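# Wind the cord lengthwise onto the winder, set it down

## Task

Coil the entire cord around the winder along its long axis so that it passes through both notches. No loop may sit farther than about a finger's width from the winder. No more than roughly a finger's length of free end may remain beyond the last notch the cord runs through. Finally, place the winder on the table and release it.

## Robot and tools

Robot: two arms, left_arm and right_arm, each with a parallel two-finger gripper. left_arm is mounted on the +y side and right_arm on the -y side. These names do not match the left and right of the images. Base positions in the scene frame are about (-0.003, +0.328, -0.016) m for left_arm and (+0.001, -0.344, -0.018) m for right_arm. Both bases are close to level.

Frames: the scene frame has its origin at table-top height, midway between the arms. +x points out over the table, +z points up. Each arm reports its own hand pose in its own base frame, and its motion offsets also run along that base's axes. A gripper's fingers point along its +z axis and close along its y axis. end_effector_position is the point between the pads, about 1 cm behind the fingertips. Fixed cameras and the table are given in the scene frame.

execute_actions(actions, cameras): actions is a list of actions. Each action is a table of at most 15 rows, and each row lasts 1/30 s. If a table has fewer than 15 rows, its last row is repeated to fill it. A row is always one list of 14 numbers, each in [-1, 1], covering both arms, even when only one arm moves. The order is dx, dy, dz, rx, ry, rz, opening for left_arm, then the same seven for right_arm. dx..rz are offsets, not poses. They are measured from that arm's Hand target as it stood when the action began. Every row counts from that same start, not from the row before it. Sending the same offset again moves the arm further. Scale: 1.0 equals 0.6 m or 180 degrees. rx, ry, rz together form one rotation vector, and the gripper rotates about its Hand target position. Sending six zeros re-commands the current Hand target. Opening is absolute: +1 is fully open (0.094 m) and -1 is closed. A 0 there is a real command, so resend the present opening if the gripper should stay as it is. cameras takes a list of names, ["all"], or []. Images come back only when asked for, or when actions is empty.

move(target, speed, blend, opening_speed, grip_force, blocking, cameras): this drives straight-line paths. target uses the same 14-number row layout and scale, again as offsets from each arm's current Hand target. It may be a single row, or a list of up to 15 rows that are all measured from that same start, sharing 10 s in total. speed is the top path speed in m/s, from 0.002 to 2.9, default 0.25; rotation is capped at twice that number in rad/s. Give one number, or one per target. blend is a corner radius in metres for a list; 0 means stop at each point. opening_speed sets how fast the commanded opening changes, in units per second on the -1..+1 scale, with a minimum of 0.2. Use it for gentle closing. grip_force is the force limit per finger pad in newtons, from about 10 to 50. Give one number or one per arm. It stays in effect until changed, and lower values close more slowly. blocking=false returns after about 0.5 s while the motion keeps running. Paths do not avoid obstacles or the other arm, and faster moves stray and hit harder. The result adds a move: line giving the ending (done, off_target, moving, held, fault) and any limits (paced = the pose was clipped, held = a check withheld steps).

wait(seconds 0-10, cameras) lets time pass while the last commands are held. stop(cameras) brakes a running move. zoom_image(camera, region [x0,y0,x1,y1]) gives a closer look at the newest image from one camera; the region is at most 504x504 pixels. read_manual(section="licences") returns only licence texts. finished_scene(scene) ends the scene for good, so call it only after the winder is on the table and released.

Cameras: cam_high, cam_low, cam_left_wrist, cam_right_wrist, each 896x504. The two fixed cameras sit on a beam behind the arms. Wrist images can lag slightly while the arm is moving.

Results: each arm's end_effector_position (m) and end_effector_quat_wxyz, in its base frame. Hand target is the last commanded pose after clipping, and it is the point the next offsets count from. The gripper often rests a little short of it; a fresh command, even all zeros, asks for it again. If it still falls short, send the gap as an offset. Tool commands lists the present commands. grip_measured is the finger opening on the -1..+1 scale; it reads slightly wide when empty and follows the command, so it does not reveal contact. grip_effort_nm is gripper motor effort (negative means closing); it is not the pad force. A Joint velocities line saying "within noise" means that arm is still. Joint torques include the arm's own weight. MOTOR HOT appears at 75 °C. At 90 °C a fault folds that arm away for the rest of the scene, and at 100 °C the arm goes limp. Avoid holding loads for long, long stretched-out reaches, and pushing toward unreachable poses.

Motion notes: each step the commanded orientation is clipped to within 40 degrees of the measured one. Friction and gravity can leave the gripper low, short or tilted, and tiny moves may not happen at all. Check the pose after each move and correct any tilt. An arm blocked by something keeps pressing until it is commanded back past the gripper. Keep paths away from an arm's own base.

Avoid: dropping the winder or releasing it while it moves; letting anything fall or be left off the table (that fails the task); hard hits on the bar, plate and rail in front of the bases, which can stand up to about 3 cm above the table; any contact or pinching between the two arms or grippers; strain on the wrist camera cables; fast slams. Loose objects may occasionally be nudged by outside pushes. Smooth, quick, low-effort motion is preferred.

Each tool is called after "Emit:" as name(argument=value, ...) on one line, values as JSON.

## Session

Emit:
execute_actions(actions=[])

Scene clock: 0.00 s.
left_arm: end_effector_position=(+0.3847, +0.0180, +0.1375) grip_measured=+1.000 grip_effort_nm=n/a end_effector_quat_wxyz=(+0.682, -0.054, +0.729, +0.026) | right_arm: end_effector_position=(+0.3715, -0.0241, +0.1501) grip_measured=+1.000 grip_effort_nm=n/a end_effector_quat_wxyz=(+0.702, +0.089, +0.703, -0.077)
Joint positions: left_arm=[-0.007 1.573 0.248 1.257 -0.119 -0.045 0.094] | right_arm=[0.081 1.563 0.208 1.352 0.316 0.019 0.094]
Joint velocities: within noise
Joint torques (N m): no reading
Heat: left arm: 35 °C; right arm: 28 °C.
Hand target: left_arm +0.3862, +0.0171, +0.1438; +0.689, -0.053, +0.722, +0.024 | right_arm +0.3734, -0.0250, +0.1577; +0.710, +0.092, +0.694, -0.076
Tool commands: left_gripper/opening=+1.0 right_gripper/opening=+1.0
camera_calibration:
cam_left_wrist: T_world_to_cam=[[0.16931, -0.978217, -0.120105, -0.017996], [-0.690985, -0.0309234, -0.722208, 0.378194], [0.702762, 0.205268, -0.681169, -0.0576119], [0, 0, 0, 1]] pos_world=[0.30486, 0.00591691, 0.23173]
cam_right_wrist: T_world_to_cam=[[-0.186818, -0.969865, -0.156402, 0.0812896], [-0.610156, 0.239326, -0.75527, 0.359593], [0.769941, -0.0456683, -0.636479, -0.0694937], [0, 0, 0, 1]] pos_world=[0.2881, -0.0103937, 0.240072]

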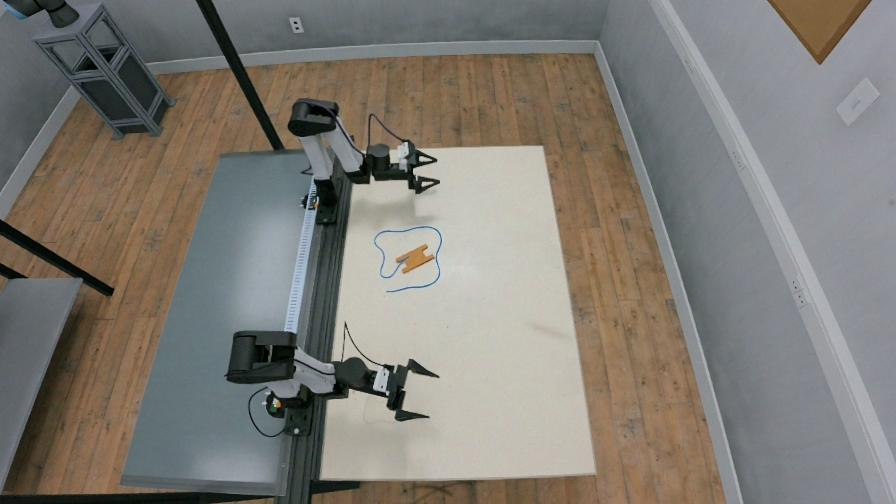

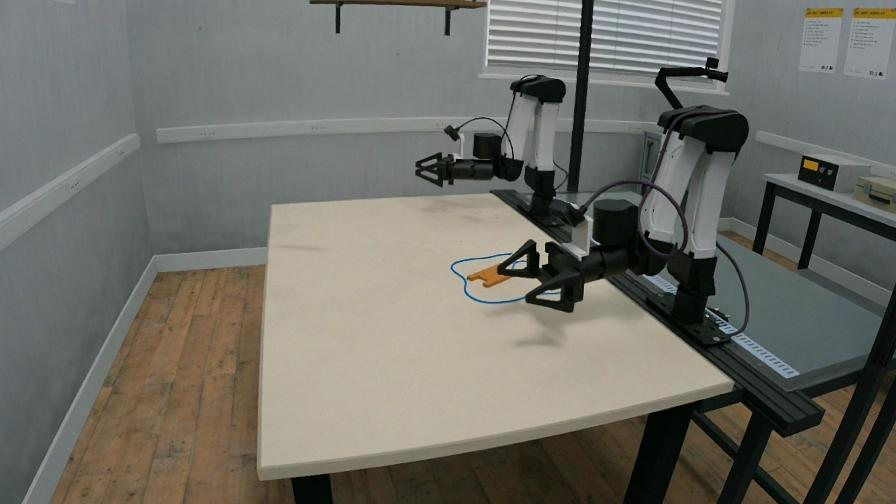

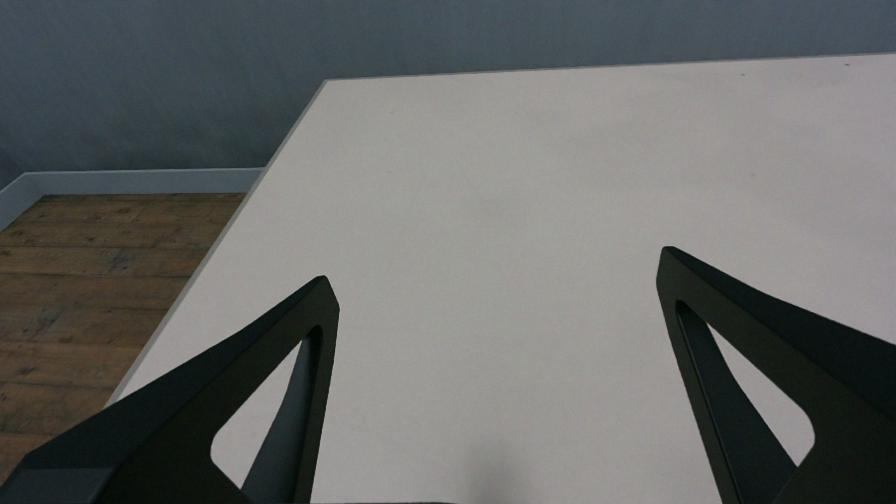

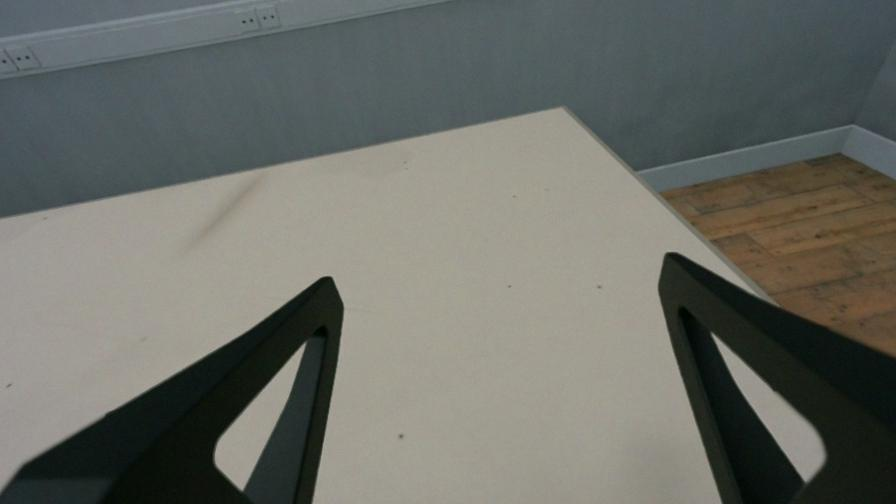

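Emit:
zoom_image(camera="cam_high", region=[360, 215, 460, 305])

Emit:
zoom_image(camera="cam_low", region=[440, 240, 560, 310])

Scaled by 5.040 from the camera's 896x504 image, which has a finer 1280x720 frame.

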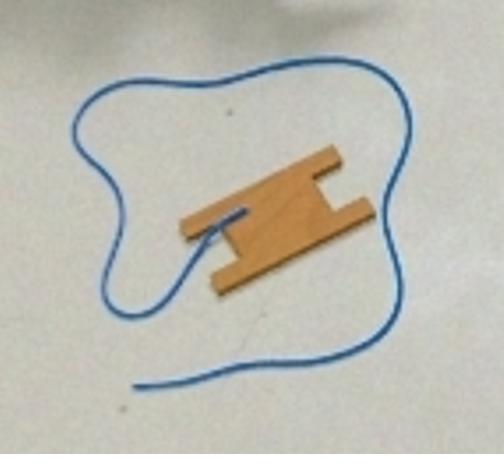

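Scaled by 4.200 from the camera's 896x504 image, which has a finer 1280x720 frame.

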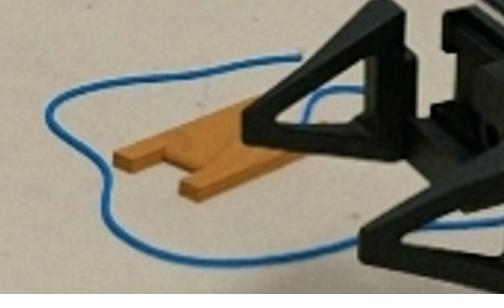

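Emit:
zoom_image(camera="cam_high", region=[390, 238, 440, 280])

Scaled by 10.080 from the camera's 896x504 image, which has a finer 1280x720 frame.

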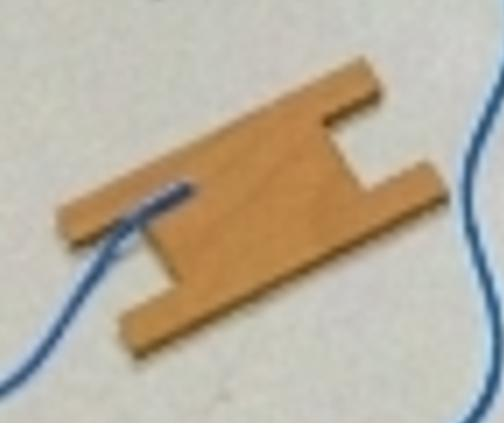

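Emit:
move(target=[-0.027,-0.1952,0.0937,0.4228,-0.3841,-0.4178,-0.4, -0.0507,0.7167,-0.0995,-0.0561,0.3712,0.2121,-0.46], speed=0.5, cameras=["cam_right_wrist", "cam_high"])

Scene clock: 25.60 s.
left_arm: end_effector_position=(+0.3719, -0.0975, +0.1876) grip_measured=-0.398 grip_effort_nm=-0.04 end_effector_quat_wxyz=(+0.708, +0.694, +0.113, +0.057) | right_arm: end_effector_position=(+0.3391, +0.3987, +0.0910) grip_measured=-0.459 grip_effort_nm=-0.08 end_effector_quat_wxyz=(+0.206, -0.246, +0.946, +0.042)
Joint positions: left_arm=[0.213 1.93 0.781 1.48 1.54 1.158 0.028] | right_arm=[0.928 2.217 1.953 -0.925 0.188 0.382 0.025]
Joint torques (N m): left_arm=[-0.28 -10.74 6.32 1.56 0.21 0.05] | right_arm=[-0.58 -11.06 12.62 0.75 -0.09 0.22]
Heat: left arm: 37 °C; right arm: 30 °C.
Hand target: left_arm +0.3701, -0.1000, +0.2001; +0.698, +0.716, +0.000, +0.007 | right_arm +0.3429, +0.4051, +0.0979; +0.210, -0.241, +0.946, +0.053
Off the commanded pose: left_arm 0.013 m, 14 deg | right_arm 0.010 m, 2 deg.
joint sent to its limit (left arm) — joint 5 (wrist yaw), upper limit. The joint targets are off in orientation, not in position.
move: off_target (left_arm)
camera_calibration:
cam_right_wrist: T_world_to_cam=[[0.384582, -0.919978, -0.0757504, 0.255003], [-0.878388, -0.389951, 0.276356, 0.442018], [-0.28378, -0.0397432, -0.958065, 0.321292], [0, 0, 0, 1]] pos_world=[0.38137, 0.419732, 0.204981]
Images, in order (width x height): cam_high 896x504, cam_right_wrist 896x504.

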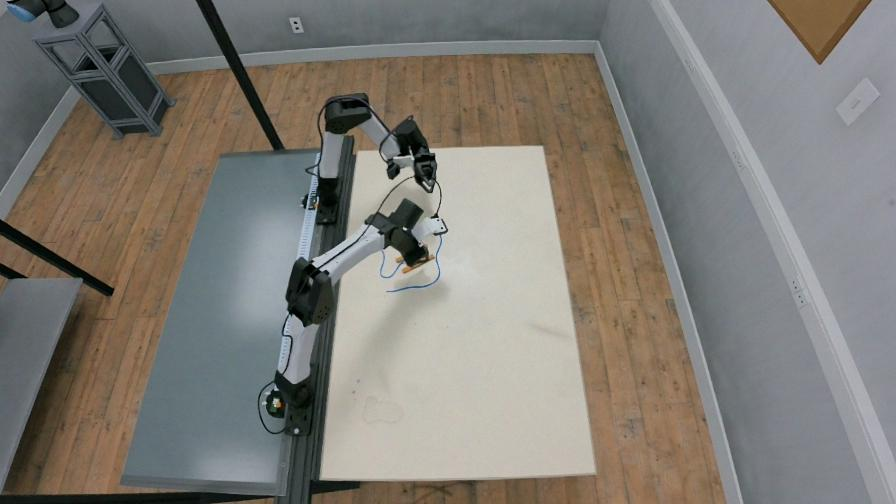

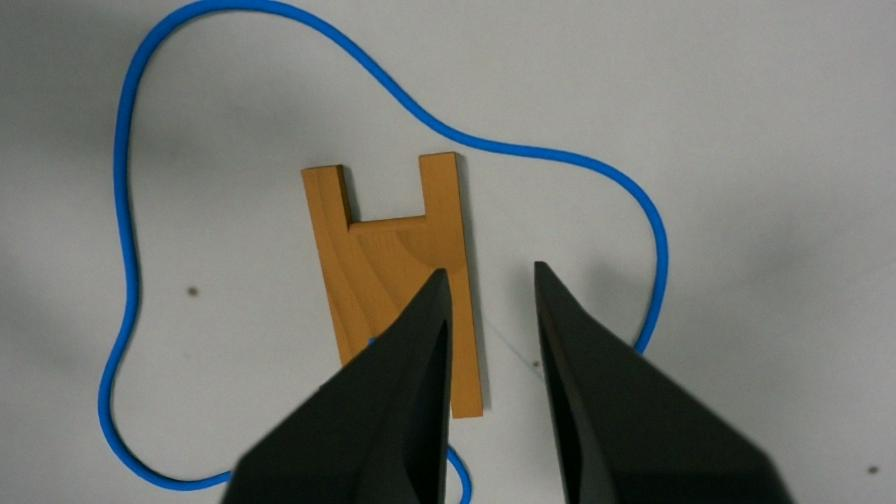

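Emit:
move(target=[0,0,0,0,0,0,-0.4, 0.0167,0.0395,-0.0395,0,0,0,-0.46], speed=0.12, cameras=["cam_right_wrist"])

Scene clock: 27.97 s.
left_arm: end_effector_position=(+0.3719, -0.0975, +0.1876) grip_measured=-0.398 grip_effort_nm=-0.04 end_effector_quat_wxyz=(+0.708, +0.695, +0.112, +0.058) | right_arm: end_effector_position=(+0.3491, +0.4214, +0.0660) grip_measured=-0.459 grip_effort_nm=-0.08 end_effector_quat_wxyz=(+0.202, -0.246, +0.947, +0.042)
Joint positions: left_arm=[0.213 1.93 0.781 1.48 1.54 1.161 0.028] | right_arm=[0.939 2.346 2.075 -0.926 0.188 0.394 0.025]
Joint torques (N m): left_arm=[-0.27 -10.85 6.27 1.52 0.21 0.05] | right_arm=[-0.35 -12.15 12.51 0.78 -0.04 0.22]
Heat: left arm: 38 °C; right arm: 31 °C.
Hand target: left_arm +0.3700, -0.1000, +0.2001; +0.698, +0.716, +0.000, +0.007 | right_arm +0.3530, +0.4288, +0.0743; +0.210, -0.241, +0.946, +0.053
Off the commanded pose: left_arm 0.013 m, 14 deg | right_arm 0.012 m, 2 deg.
joint sent to its limit (left arm) — joint 5 (wrist yaw), upper limit. The joint targets are off in orientation, not in position.
move: off_target (left_arm, right_arm)
camera_calibration:
cam_right_wrist: T_world_to_cam=[[0.383577, -0.92035, -0.0763199, 0.270755], [-0.876593, -0.38885, 0.283514, 0.464979], [-0.290609, -0.041848, -0.955926, 0.304256], [0, 0, 0, 1]] pos_world=[0.392161, 0.442729, 0.179683]
Images, in order (width x height): cam_right_wrist 896x504.

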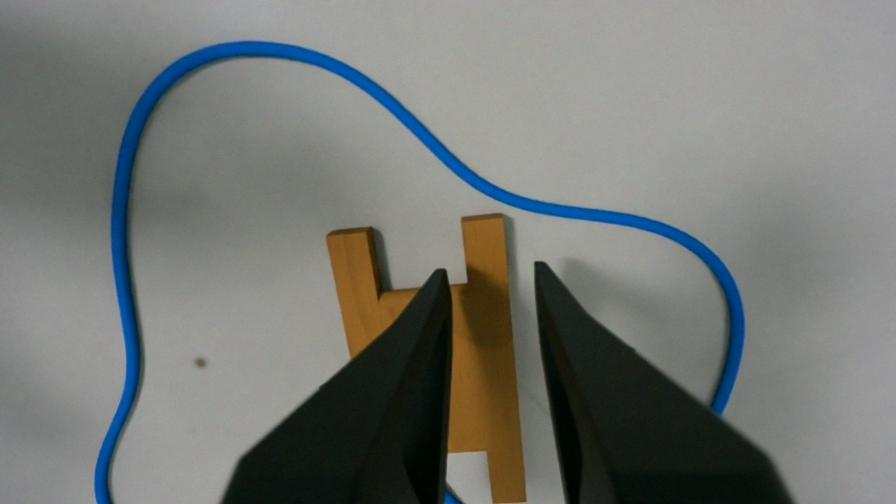

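Emit:
move(target=[0,0,0,0,0,0,-0.4, 0.0142,0.0097,-0.0345,0,0,0,-0.46], speed=0.08, cameras=["cam_right_wrist", "cam_low"])

Scene clock: 29.97 s.
left_arm: end_effector_position=(+0.3719, -0.0975, +0.1876) grip_measured=-0.398 grip_effort_nm=-0.04 end_effector_quat_wxyz=(+0.708, +0.695, +0.112, +0.058) | right_arm: end_effector_position=(+0.3534, +0.4276, +0.0495) grip_measured=-0.459 grip_effort_nm=-0.07 end_effector_quat_wxyz=(+0.201, -0.246, +0.947, +0.041)
Joint positions: left_arm=[0.213 1.93 0.781 1.48 1.54 1.161 0.028] | right_arm=[0.939 2.393 2.093 -0.9 0.187 0.394 0.025]
Joint torques (N m): left_arm=[-0.24 -10.84 6.32 1.53 0.21 0.04] | right_arm=[-1.03 -11.7 12.1 0.93 -0.06 0.15]
Heat: left arm: 38 °C; right arm: 32 °C.
Hand target: left_arm +0.3700, -0.1000, +0.2001; +0.698, +0.716, +0.000, +0.007 | right_arm +0.3614, +0.4347, +0.0536; +0.210, -0.241, +0.946, +0.054
Off the commanded pose: left_arm 0.013 m, 14 deg | right_arm 0.011 m, 2 deg.
joint sent to its limit (left arm) — joint 5 (wrist yaw), upper limit. The joint targets are off in orientation, not in position.
move: off_target (left_arm, right_arm)
camera_calibration:
cam_right_wrist: T_world_to_cam=[[0.383299, -0.920552, -0.0752703, 0.273642], [-0.875885, -0.38814, 0.286659, 0.475089], [-0.2931, -0.0439481, -0.955071, 0.291783], [0, 0, 0, 1]] pos_world=[0.396758, 0.449126, 0.163082]
Images, in order (width x height): cam_low 896x504, cam_right_wrist 896x504.

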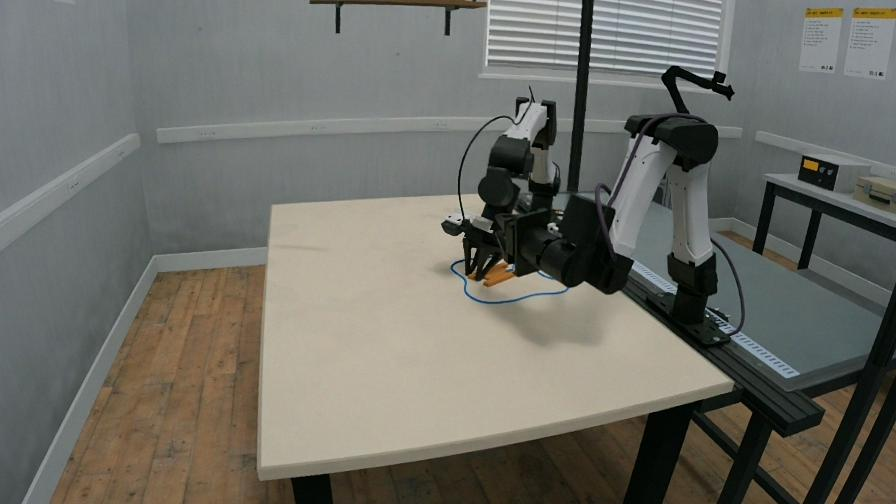

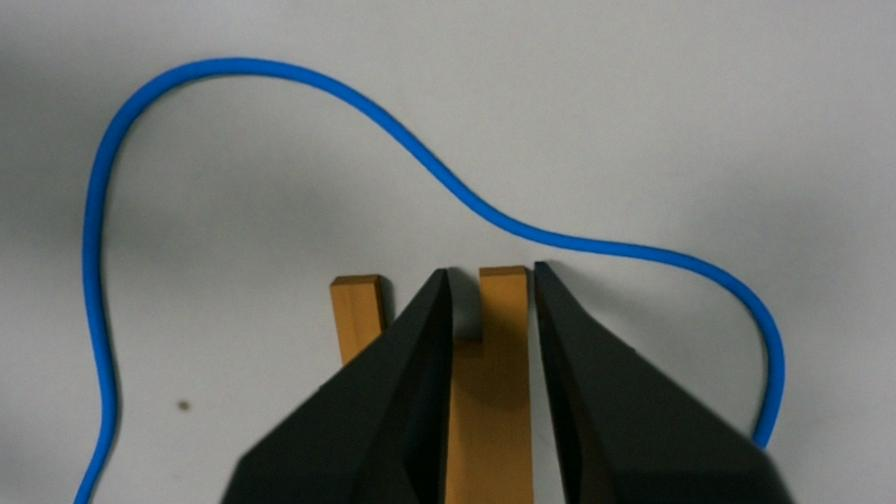

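Emit:
move(target=[0,0,0,0,0,0,-0.4, 0.003,-0.0075,-0.0125,0,0,0,-0.46], speed=0.06, cameras=["cam_right_wrist"])

Scene clock: 33.73 s.
left_arm: end_effector_position=(+0.3719, -0.0975, +0.1876) grip_measured=-0.398 grip_effort_nm=-0.04 end_effector_quat_wxyz=(+0.708, +0.695, +0.112, +0.058) | right_arm: end_effector_position=(+0.3576, +0.4333, +0.0524) grip_measured=-0.459 grip_effort_nm=-0.07 end_effector_quat_wxyz=(+0.213, -0.244, +0.945, +0.051)
Joint positions: left_arm=[0.213 1.93 0.781 1.48 1.54 1.161 0.028] | right_arm=[0.939 2.393 2.093 -0.869 0.187 0.394 0.025]
Joint torques (N m): left_arm=[-0.27 -10.89 6.32 1.52 0.21 0.05] | right_arm=[-1.84 -12.57 7.57 1.02 -0.1 0.08]
Heat: left arm: 39 °C; right arm: 32 °C.
Hand target: left_arm +0.3700, -0.1000, +0.2001; +0.698, +0.716, +0.000, +0.007 | right_arm +0.3633, +0.4301, +0.0461; +0.210, -0.241, +0.946, +0.053
Off the commanded pose: left_arm 0.013 m, 14 deg | right_arm 0.009 m, 1 deg.
joint sent to its limit (left arm) — joint 5 (wrist yaw), upper limit. The joint targets are off in orientation, not in position.
move: off_target (left_arm)
camera_calibration:
cam_right_wrist: T_world_to_cam=[[0.384897, -0.918429, -0.0913344, 0.276834], [-0.880915, -0.395088, 0.260566, 0.486379], [-0.275397, -0.0198335, -0.961126, 0.279511], [0, 0, 0, 1]] pos_world=[0.398882, 0.451959, 0.167196]
Images, in order (width x height): cam_right_wrist 896x504.

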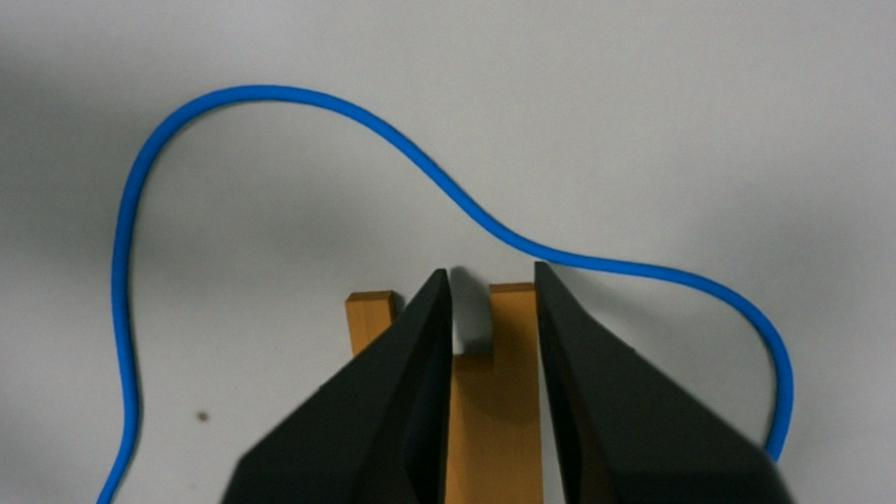

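Emit:
move(target=[[0,0,0,0,0,0,-0.4, -0.0305,-0.0135,0.0898,0,0,0,-0.46],[0,0,0,0,0,0,-0.4, -0.0215,-0.0053,0.042,0,0,0,-0.46]], speed=[0.15,0.12], blend=[0.004,0], cameras=["cam_right_wrist"])

Scene clock: 36.00 s.
left_arm: end_effector_position=(+0.3719, -0.0975, +0.1876) grip_measured=-0.398 grip_effort_nm=-0.04 end_effector_quat_wxyz=(+0.708, +0.695, +0.112, +0.058) | right_arm: end_effector_position=(+0.3500, +0.4247, +0.0647) grip_measured=-0.459 grip_effort_nm=-0.08 end_effector_quat_wxyz=(+0.203, -0.246, +0.947, +0.043)
Joint positions: left_arm=[0.213 1.93 0.781 1.48 1.54 1.161 0.028] | right_arm=[0.94 2.36 2.093 -0.928 0.187 0.397 0.025]
Joint torques (N m): left_arm=[-0.25 -10.85 6.31 1.53 0.21 0.05] | right_arm=[-0.35 -14.68 7.46 0.96 -0.03 0.21]
Heat: left arm: 39 °C; right arm: 33 °C.
Hand target: left_arm +0.3700, -0.1000, +0.2001; +0.698, +0.716, +0.000, +0.007 | right_arm +0.3505, +0.4269, +0.0713; +0.210, -0.241, +0.946, +0.053
Off the commanded pose: left_arm 0.013 m, 14 deg | right_arm 0.007 m, 2 deg.
joint sent to its limit (left arm) — joint 5 (wrist yaw), upper limit. The joint targets are off in orientation, not in position.
move: off_target (left_arm)
camera_calibration:
cam_right_wrist: T_world_to_cam=[[0.382649, -0.920472, -0.0794419, 0.273876], [-0.877033, -0.388933, 0.282036, 0.467672], [-0.290504, -0.0382477, -0.956109, 0.301879], [0, 0, 0, 1]] pos_world=[0.393063, 0.445534, 0.178486]
Images, in order (width x height): cam_right_wrist 896x504.

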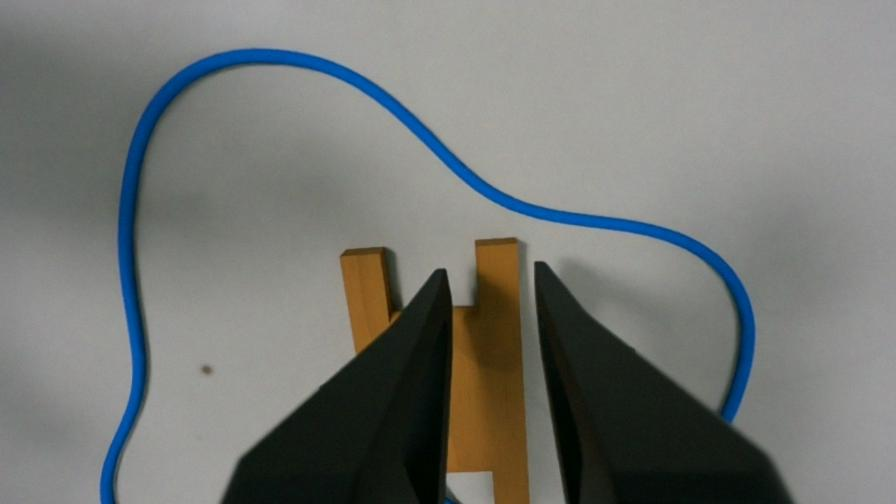

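Emit:
execute_actions(actions=[], cameras=["cam_right_wrist", "cam_high"])

Scene clock: 38.27 s.
left_arm: end_effector_position=(+0.3719, -0.0975, +0.1876) grip_measured=-0.398 grip_effort_nm=-0.04 end_effector_quat_wxyz=(+0.708, +0.695, +0.112, +0.058) | right_arm: end_effector_position=(+0.3501, +0.4248, +0.0648) grip_measured=-0.459 grip_effort_nm=-0.07 end_effector_quat_wxyz=(+0.203, -0.246, +0.947, +0.043)
Joint positions: left_arm=[0.213 1.93 0.781 1.48 1.54 1.161 0.028] | right_arm=[0.94 2.36 2.093 -0.927 0.187 0.397 0.025]
Joint velocities: within noise
Joint torques (N m): left_arm=[-0.29 -10.85 6.3 1.52 0.2 0.04] | right_arm=[-0.34 -14.68 7.47 0.97 -0.03 0.21]
Heat: left arm: 40 °C; right arm: 34 °C.
Hand target: left_arm +0.3700, -0.1000, +0.2001; +0.698, +0.716, +0.000, +0.007 | right_arm +0.3505, +0.4269, +0.0713; +0.210, -0.241, +0.946, +0.053
Tool commands: left_gripper/opening=-0.4 right_gripper/opening=-0.46
Off the commanded pose: left_arm 0.013 m, 14 deg | right_arm 0.007 m, 1 deg.
camera_calibration:
cam_right_wrist: T_world_to_cam=[[0.382703, -0.920433, -0.0796296, 0.273879], [-0.8771, -0.389053, 0.281662, 0.467791], [-0.290231, -0.03795, -0.956204, 0.301752], [0, 0, 0, 1]] pos_world=[0.393063, 0.445534, 0.178586]
Images, in order (width x height): cam_high 896x504, cam_right_wrist 896x504.

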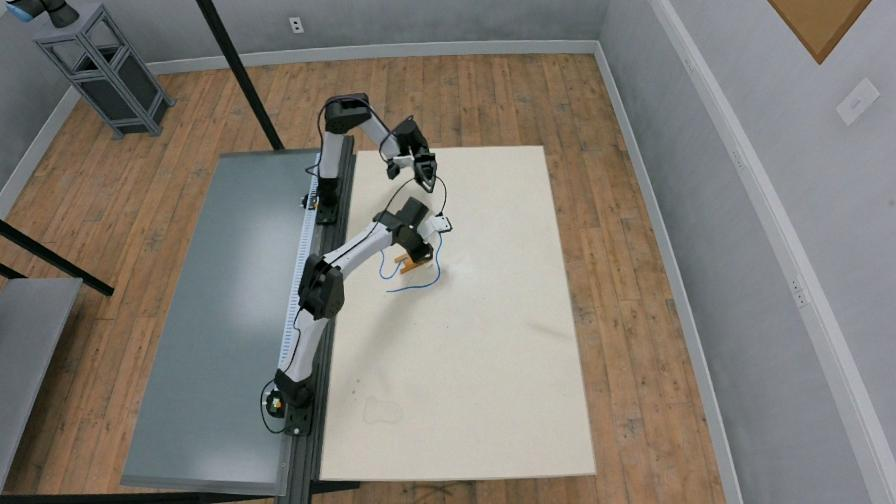

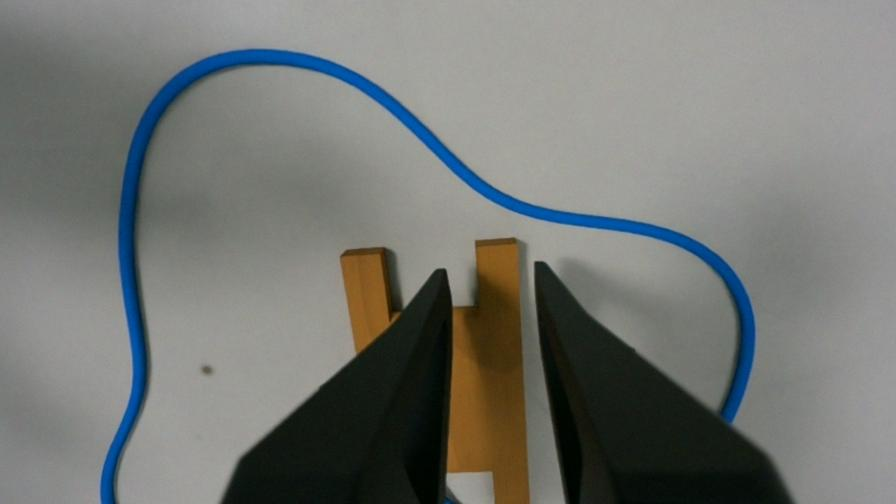

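Emit:
move(target=[[0,0,0,0,0,0,-0.4,-0.0305,-0.0148,0.0543,0,0,0,-0.46],[0,0,0,0,0,0,-0.4,-0.0005,0.0,-0.0142,0,0,0,-0.46]], speed=[0.2,0.08], blend=[0.01,0], cameras=["cam_right_wrist"])

Scene clock: 41.70 s.
left_arm: end_effector_position=(+0.3719, -0.0975, +0.1876) grip_measured=-0.398 grip_effort_nm=-0.04 end_effector_quat_wxyz=(+0.708, +0.695, +0.112, +0.058) | right_arm: end_effector_position=(+0.3445, +0.4304, +0.0703) grip_measured=-0.459 grip_effort_nm=-0.07 end_effector_quat_wxyz=(+0.212, -0.245, +0.945, +0.054)
Joint positions: left_arm=[0.213 1.93 0.781 1.48 1.54 1.161 0.028] | right_arm=[0.955 2.333 2.059 -0.894 0.187 0.41 0.025]
Joint torques (N m): left_arm=[-0.27 -10.86 6.28 1.53 0.2 0.04] | right_arm=[-1.69 -12.04 7.46 1.01 -0.02 0.09]
Heat: left arm: 40 °C; right arm: 36 °C.
Hand target: left_arm +0.3700, -0.1000, +0.2001; +0.698, +0.716, +0.000, +0.007 | right_arm +0.3501, +0.4270, +0.0627; +0.210, -0.241, +0.946, +0.053
Off the commanded pose: left_arm 0.013 m, 14 deg | right_arm 0.010 m, 1 deg.
joint sent to its limit (left arm) — joint 5 (wrist yaw), upper limit. The joint targets are off in orientation, not in position.
move: off_target (left_arm)
camera_calibration:
cam_right_wrist: T_world_to_cam=[[0.38663, -0.916972, -0.098386, 0.280082], [-0.879434, -0.398705, 0.260057, 0.470158], [-0.277692, -0.0140219, -0.960568, 0.291302], [0, 0, 0, 1]] pos_world=[0.386077, 0.448367, 0.185104]
Images, in order (width x height): cam_right_wrist 896x504.

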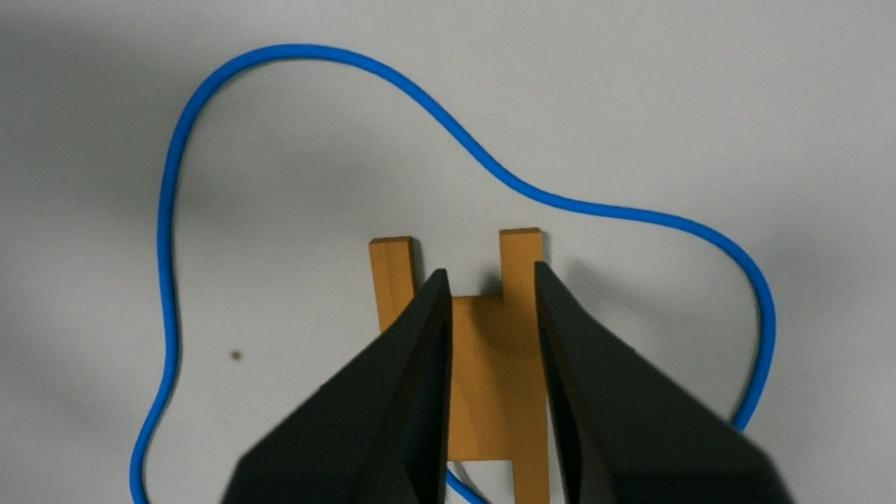

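Emit:
move(target=[[0,0,0,0,0,0,-0.4,-0.0257,-0.0332,0.0453,0,0,0,-0.46],[0,0,0,0,0,0,-0.4,0.0077,-0.0165,-0.0297,0,0,0,-0.46]], speed=[0.2,0.08], blend=[0.005,0], cameras=["cam_right_wrist"])

Scene clock: 44.10 s.
left_arm: end_effector_position=(+0.3719, -0.0975, +0.1876) grip_measured=-0.398 grip_effort_nm=-0.04 end_effector_quat_wxyz=(+0.708, +0.695, +0.112, +0.058) | right_arm: end_effector_position=(+0.3495, +0.4186, +0.0495) grip_measured=-0.459 grip_effort_nm=-0.07 end_effector_quat_wxyz=(+0.211, -0.243, +0.945, +0.049)
Joint positions: left_arm=[0.213 1.93 0.781 1.48 1.54 1.161 0.028] | right_arm=[0.934 2.317 1.95 -0.806 0.186 0.393 0.025]
Joint torques (N m): left_arm=[-0.28 -10.86 6.34 1.52 0.21 0.05] | right_arm=[-1.63 -12.07 8.09 0.99 -0.09 0.07]
Heat: left arm: 41 °C; right arm: 37 °C.
Hand target: left_arm +0.3700, -0.1000, +0.2001; +0.698, +0.716, +0.000, +0.007 | right_arm +0.3546, +0.4170, +0.0449; +0.210, -0.241, +0.946, +0.053
Off the commanded pose: left_arm 0.013 m, 14 deg | right_arm 0.007 m, 1 deg.
joint sent to its limit (left arm) — joint 5 (wrist yaw), upper limit. The joint targets are off in orientation, not in position.
move: off_target (left_arm)
camera_calibration:
cam_right_wrist: T_world_to_cam=[[0.382114, -0.919722, -0.0899974, 0.267679], [-0.881297, -0.391978, 0.263949, 0.472793], [-0.278037, -0.0215441, -0.960329, 0.275841], [0, 0, 0, 1]] pos_world=[0.391081, 0.437457, 0.164195]
Images, in order (width x height): cam_right_wrist 896x504.

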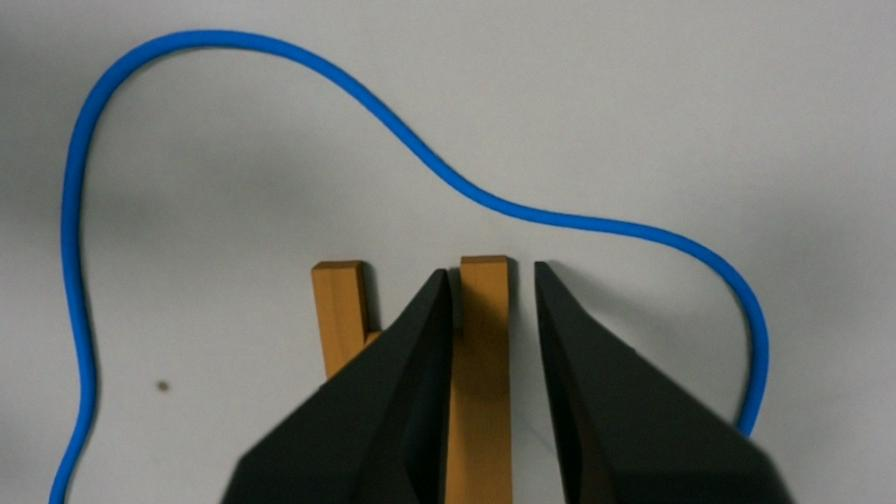

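Emit:
move(target=[[0,0,0,0,0,0,-0.4,-0.0290,-0.0112,0.0500,0,0,0,-0.46],[0,0,0,0,0,0,-0.4,-0.0048,0.0015,-0.0083,0,0,0,-0.46]], speed=[0.2,0.07], blend=[0.005,0], cameras=["cam_right_wrist"])

Scene clock: 47.73 s.
left_arm: end_effector_position=(+0.3719, -0.0975, +0.1876) grip_measured=-0.398 grip_effort_nm=-0.04 end_effector_quat_wxyz=(+0.708, +0.695, +0.112, +0.058) | right_arm: end_effector_position=(+0.3481, +0.4208, +0.0490) grip_measured=-0.459 grip_effort_nm=-0.07 end_effector_quat_wxyz=(+0.215, -0.243, +0.944, +0.053)
Joint positions: left_arm=[0.213 1.93 0.781 1.48 1.54 1.161 0.028] | right_arm=[0.939 2.312 1.935 -0.786 0.186 0.395 0.025]
Joint torques (N m): left_arm=[-0.28 -10.84 6.31 1.52 0.21 0.05] | right_arm=[-1.47 -11.59 7.47 1.01 -0.07 0.1]
Heat: left arm: 41 °C; right arm: 39 °C.
Hand target: left_arm +0.3700, -0.1000, +0.2001; +0.698, +0.716, +0.000, +0.007 | right_arm +0.3517, +0.4179, +0.0398; +0.209, -0.241, +0.946, +0.053
Off the commanded pose: left_arm 0.013 m, 14 deg | right_arm 0.010 m, 1 deg.
joint sent to its limit (left arm) — joint 5 (wrist yaw), upper limit. The joint targets are off in orientation, not in position.
move: off_target (left_arm)
camera_calibration:
cam_right_wrist: T_world_to_cam=[[0.384651, -0.918015, -0.0963929, 0.268859], [-0.881736, -0.396318, 0.255877, 0.474934], [-0.273101, -0.0134301, -0.961892, 0.269998], [0, 0, 0, 1]] pos_world=[0.389086, 0.438668, 0.164101]
Images, in order (width x height): cam_right_wrist 896x504.

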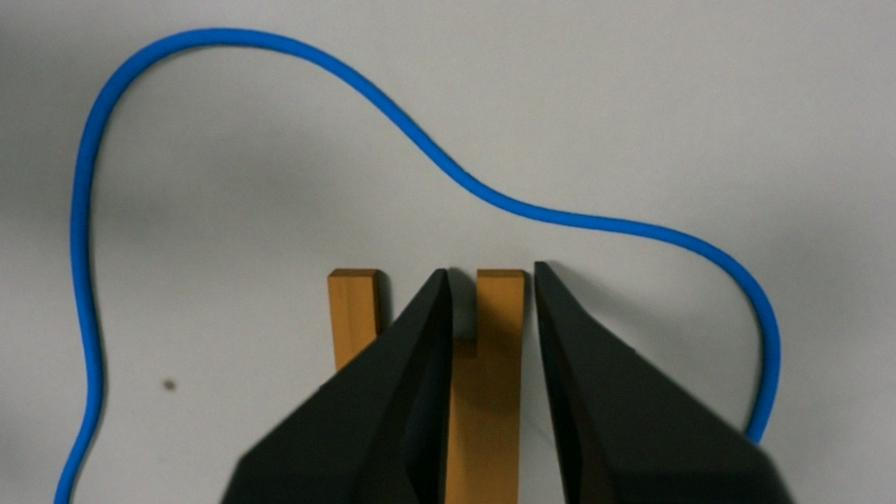

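Emit:
move(target=[0,0,0,0,0,0,-0.4,0.0052,-0.0025,-0.0100,0,0,0,-0.46], speed=0.06, cameras=["cam_right_wrist"])

Scene clock: 48.97 s.
left_arm: end_effector_position=(+0.3719, -0.0975, +0.1876) grip_measured=-0.398 grip_effort_nm=-0.04 end_effector_quat_wxyz=(+0.708, +0.695, +0.112, +0.058) | right_arm: end_effector_position=(+0.3517, +0.4226, +0.0489) grip_measured=-0.459 grip_effort_nm=-0.07 end_effector_quat_wxyz=(+0.221, -0.242, +0.943, +0.058)
Joint positions: left_arm=[0.213 1.93 0.781 1.48 1.54 1.161 0.028] | right_arm=[0.935 2.312 1.927 -0.761 0.185 0.393 0.025]
Joint torques (N m): left_arm=[-0.23 -10.84 6.3 1.53 0.2 0.05] | right_arm=[-1.83 -10.96 6.97 1 -0.09 0.06]
Heat: left arm: 41 °C; right arm: 39 °C.
Hand target: left_arm +0.3700, -0.1000, +0.2001; +0.698, +0.716, +0.000, +0.007 | right_arm +0.3549, +0.4164, +0.0341; +0.210, -0.241, +0.946, +0.053
Off the commanded pose: left_arm 0.013 m, 14 deg | right_arm 0.017 m, 1 deg.
joint sent to its limit (left arm) — joint 5 (wrist yaw), upper limit. The joint targets are off in orientation, not in position.
move: off_target (left_arm, right_arm)
camera_calibration:
cam_right_wrist: T_world_to_cam=[[0.385033, -0.916939, -0.104747, 0.268972], [-0.884637, -0.399027, 0.241237, 0.481664], [-0.262996, -0.00022104, -0.964797, 0.261848], [0, 0, 0, 1]] pos_world=[0.3914, 0.438886, 0.164609]
Images, in order (width x height): cam_right_wrist 896x504.

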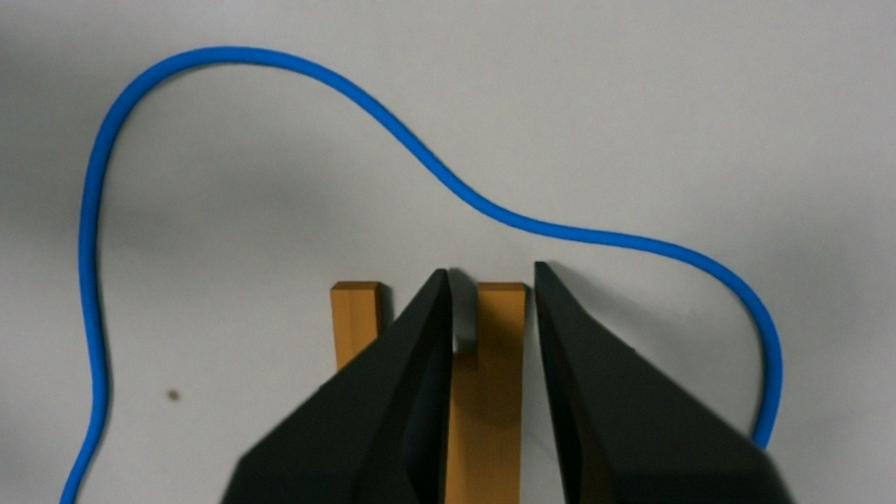

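Emit:
move(target=[[0,0,0,0,0,0,-0.4,-0.0383,-0.0183,0.0715,0,0,0,-0.46],[0,0,0,0,0,0,-0.4,-0.0107,-0.0040,0.0043,0,0,0,-0.46]], speed=[0.2,0.08], blend=[0.005,0], cameras=["cam_right_wrist"])

Scene clock: 52.33 s.
left_arm: end_effector_position=(+0.3719, -0.0975, +0.1876) grip_measured=-0.398 grip_effort_nm=-0.04 end_effector_quat_wxyz=(+0.708, +0.695, +0.112, +0.058) | right_arm: end_effector_position=(+0.3442, +0.4189, +0.0487) grip_measured=-0.459 grip_effort_nm=-0.07 end_effector_quat_wxyz=(+0.218, -0.244, +0.943, +0.057)
Joint positions: left_arm=[0.213 1.93 0.781 1.48 1.54 1.161 0.028] | right_arm=[0.942 2.285 1.885 -0.754 0.185 0.397 0.025]
Joint torques (N m): left_arm=[-0.25 -10.85 6.28 1.54 0.2 0.05] | right_arm=[-1.73 -10.86 7.57 0.98 -0.05 0.09]
Heat: left arm: 42 °C; right arm: 40 °C.
Hand target: left_arm +0.3700, -0.1000, +0.2001; +0.698, +0.716, +0.000, +0.007 | right_arm +0.3485, +0.4141, +0.0365; +0.210, -0.241, +0.946, +0.053
Off the commanded pose: left_arm 0.013 m, 14 deg | right_arm 0.014 m, 1 deg.
joint sent to its limit (left arm) — joint 5 (wrist yaw), upper limit. The joint targets are off in orientation, not in position.
move: off_target (left_arm, right_arm)
camera_calibration:
cam_right_wrist: T_world_to_cam=[[0.387389, -0.916184, -0.102647, 0.267204], [-0.881812, -0.400715, 0.248667, 0.47299], [-0.268957, -0.00581529, -0.963135, 0.26403], [0, 0, 0, 1]] pos_world=[0.384589, 0.435878, 0.164107]
Images, in order (width x height): cam_right_wrist 896x504.

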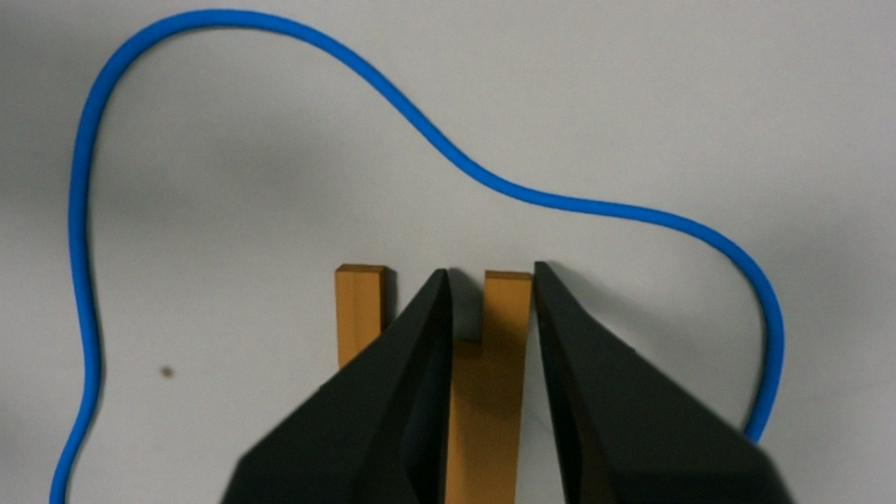

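Emit:
zoom_image(camera="cam_right_wrist", region=[380, 220, 600, 400])

Emit:
execute_actions(actions=[], cameras=["cam_low"])

Emit:
zoom_image(camera="cam_low", region=[480, 180, 700, 360])

Scaled by 2.291 from the camera's 896x504 image, which has a finer 1280x720 frame.

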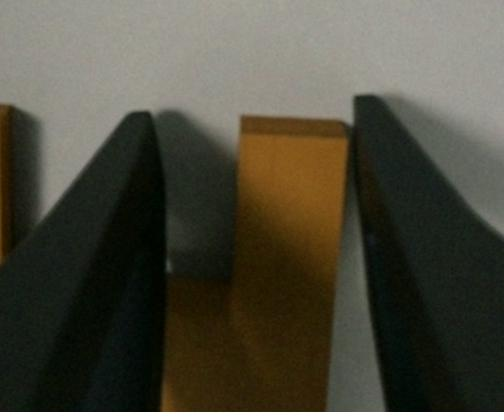

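Scene clock: 53.70 s.
left_arm: end_effector_position=(+0.3719, -0.0975, +0.1876) grip_measured=-0.398 grip_effort_nm=-0.04 end_effector_quat_wxyz=(+0.708, +0.695, +0.112, +0.058) | right_arm: end_effector_position=(+0.3442, +0.4189, +0.0487) grip_measured=-0.459 grip_effort_nm=-0.07 end_effector_quat_wxyz=(+0.218, -0.244, +0.943, +0.057)
Joint positions: left_arm=[0.213 1.93 0.781 1.48 1.54 1.161 0.028] | right_arm=[0.942 2.285 1.885 -0.754 0.185 0.397 0.025]
Joint velocities: within noise
Joint torques (N m): left_arm=[-0.24 -10.84 6.31 1.52 0.2 0.05] | right_arm=[-1.73 -10.84 7.56 0.99 -0.05 0.09]
Heat: left arm: 42 °C; right arm: 40 °C.
Hand target: left_arm +0.3700, -0.1000, +0.2001; +0.698, +0.716, +0.000, +0.007 | right_arm +0.3485, +0.4141, +0.0365; +0.210, -0.241, +0.946, +0.053
Tool commands: left_gripper/opening=-0.4 right_gripper/opening=-0.46
Off the commanded pose: left_arm 0.013 m, 14 deg | right_arm 0.014 m, 1 deg.
Images, in order (width x height): cam_low 896x504.

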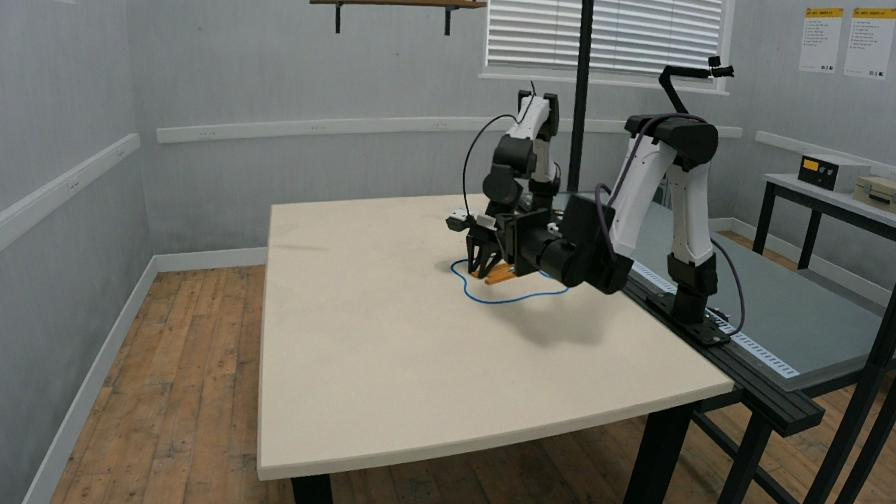

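Scaled by 2.291 from the camera's 896x504 image, which has a finer 1280x720 frame.

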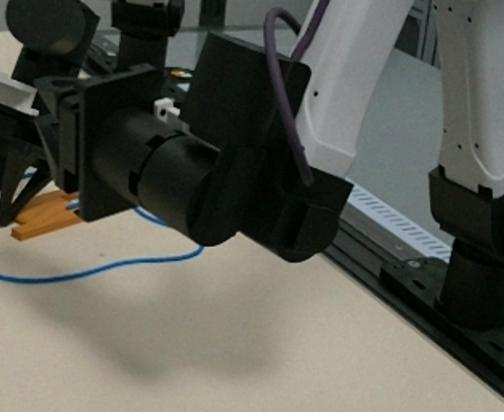

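Emit:
zoom_image(camera="cam_low", region=[430, 200, 560, 310])

Scaled by 3.877 from the camera's 896x504 image, which has a finer 1280x720 frame.

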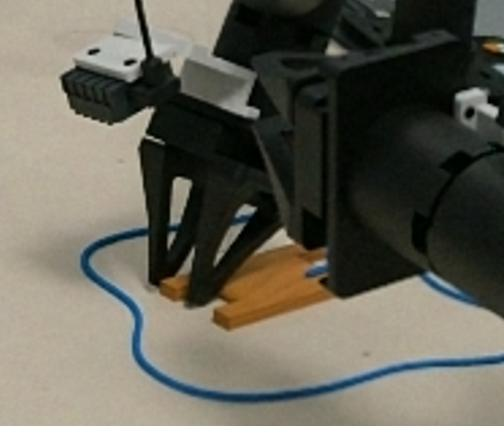

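Emit:
move(target=[[0,0,0,0,0,0,-0.4,0.0025,-0.0055,0.0120,0,0,0,-0.46],[0,0,0,0,0,0,-0.4,0.0025,-0.0055,0.0120,0,0,0,-0.96]], speed=[0.06,0.06], opening_speed=0.8, cameras=["cam_right_wrist"])

Scene clock: 62.17 s.
left_arm: end_effector_position=(+0.3719, -0.0975, +0.1876) grip_measured=-0.398 grip_effort_nm=-0.04 end_effector_quat_wxyz=(+0.708, +0.695, +0.112, +0.058) | right_arm: end_effector_position=(+0.3472, +0.4164, +0.0487) grip_measured=-0.746 grip_effort_nm=-1.02 end_effector_quat_wxyz=(+0.218, -0.242, +0.944, +0.056)
Joint positions: left_arm=[0.213 1.93 0.781 1.48 1.54 1.161 0.028] | right_arm=[0.935 2.285 1.885 -0.754 0.184 0.393 0.012]
Joint torques (N m): left_arm=[-0.27 -10.81 6.32 1.53 0.2 0.04] | right_arm=[-1.69 -12.03 8.28 0.82 -0.08 0.07]
Heat: left arm: 43 °C; right arm: 40 °C.
Hand target: left_arm +0.3700, -0.1000, +0.2001; +0.698, +0.716, +0.000, +0.007 | right_arm +0.3500, +0.4108, +0.0437; +0.210, -0.241, +0.946, +0.053
Off the commanded pose: left_arm 0.013 m, 14 deg | right_arm 0.008 m, 1 deg.
joint sent to its limit (left arm) — joint 5 (wrist yaw), upper limit. The joint targets are off in orientation, not in position.
move: off_target (left_arm)
camera_calibration:
cam_right_wrist: T_world_to_cam=[[0.384384, -0.917623, -0.10108, 0.265362], [-0.883291, -0.397402, 0.248734, 0.473828], [-0.268413, -0.0063266, -0.963283, 0.264761], [0, 0, 0, 1]] pos_world=[0.387593, 0.433477, 0.164005]
Images, in order (width x height): cam_right_wrist 896x504.

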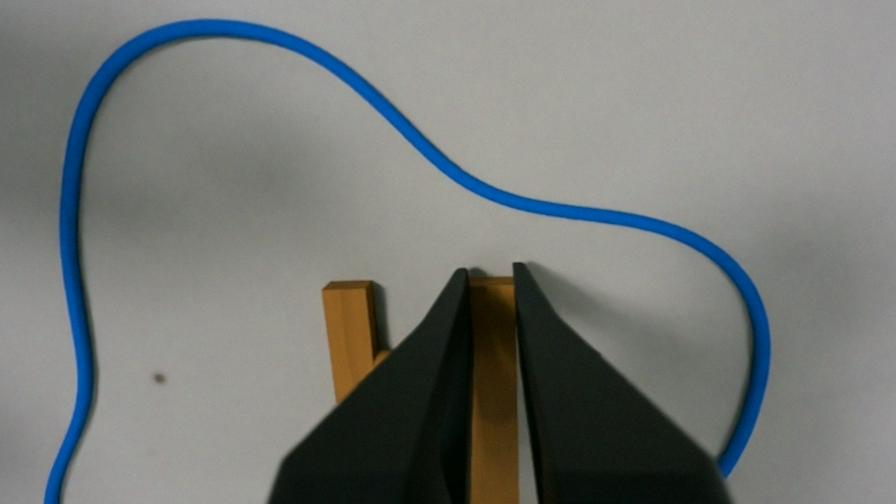

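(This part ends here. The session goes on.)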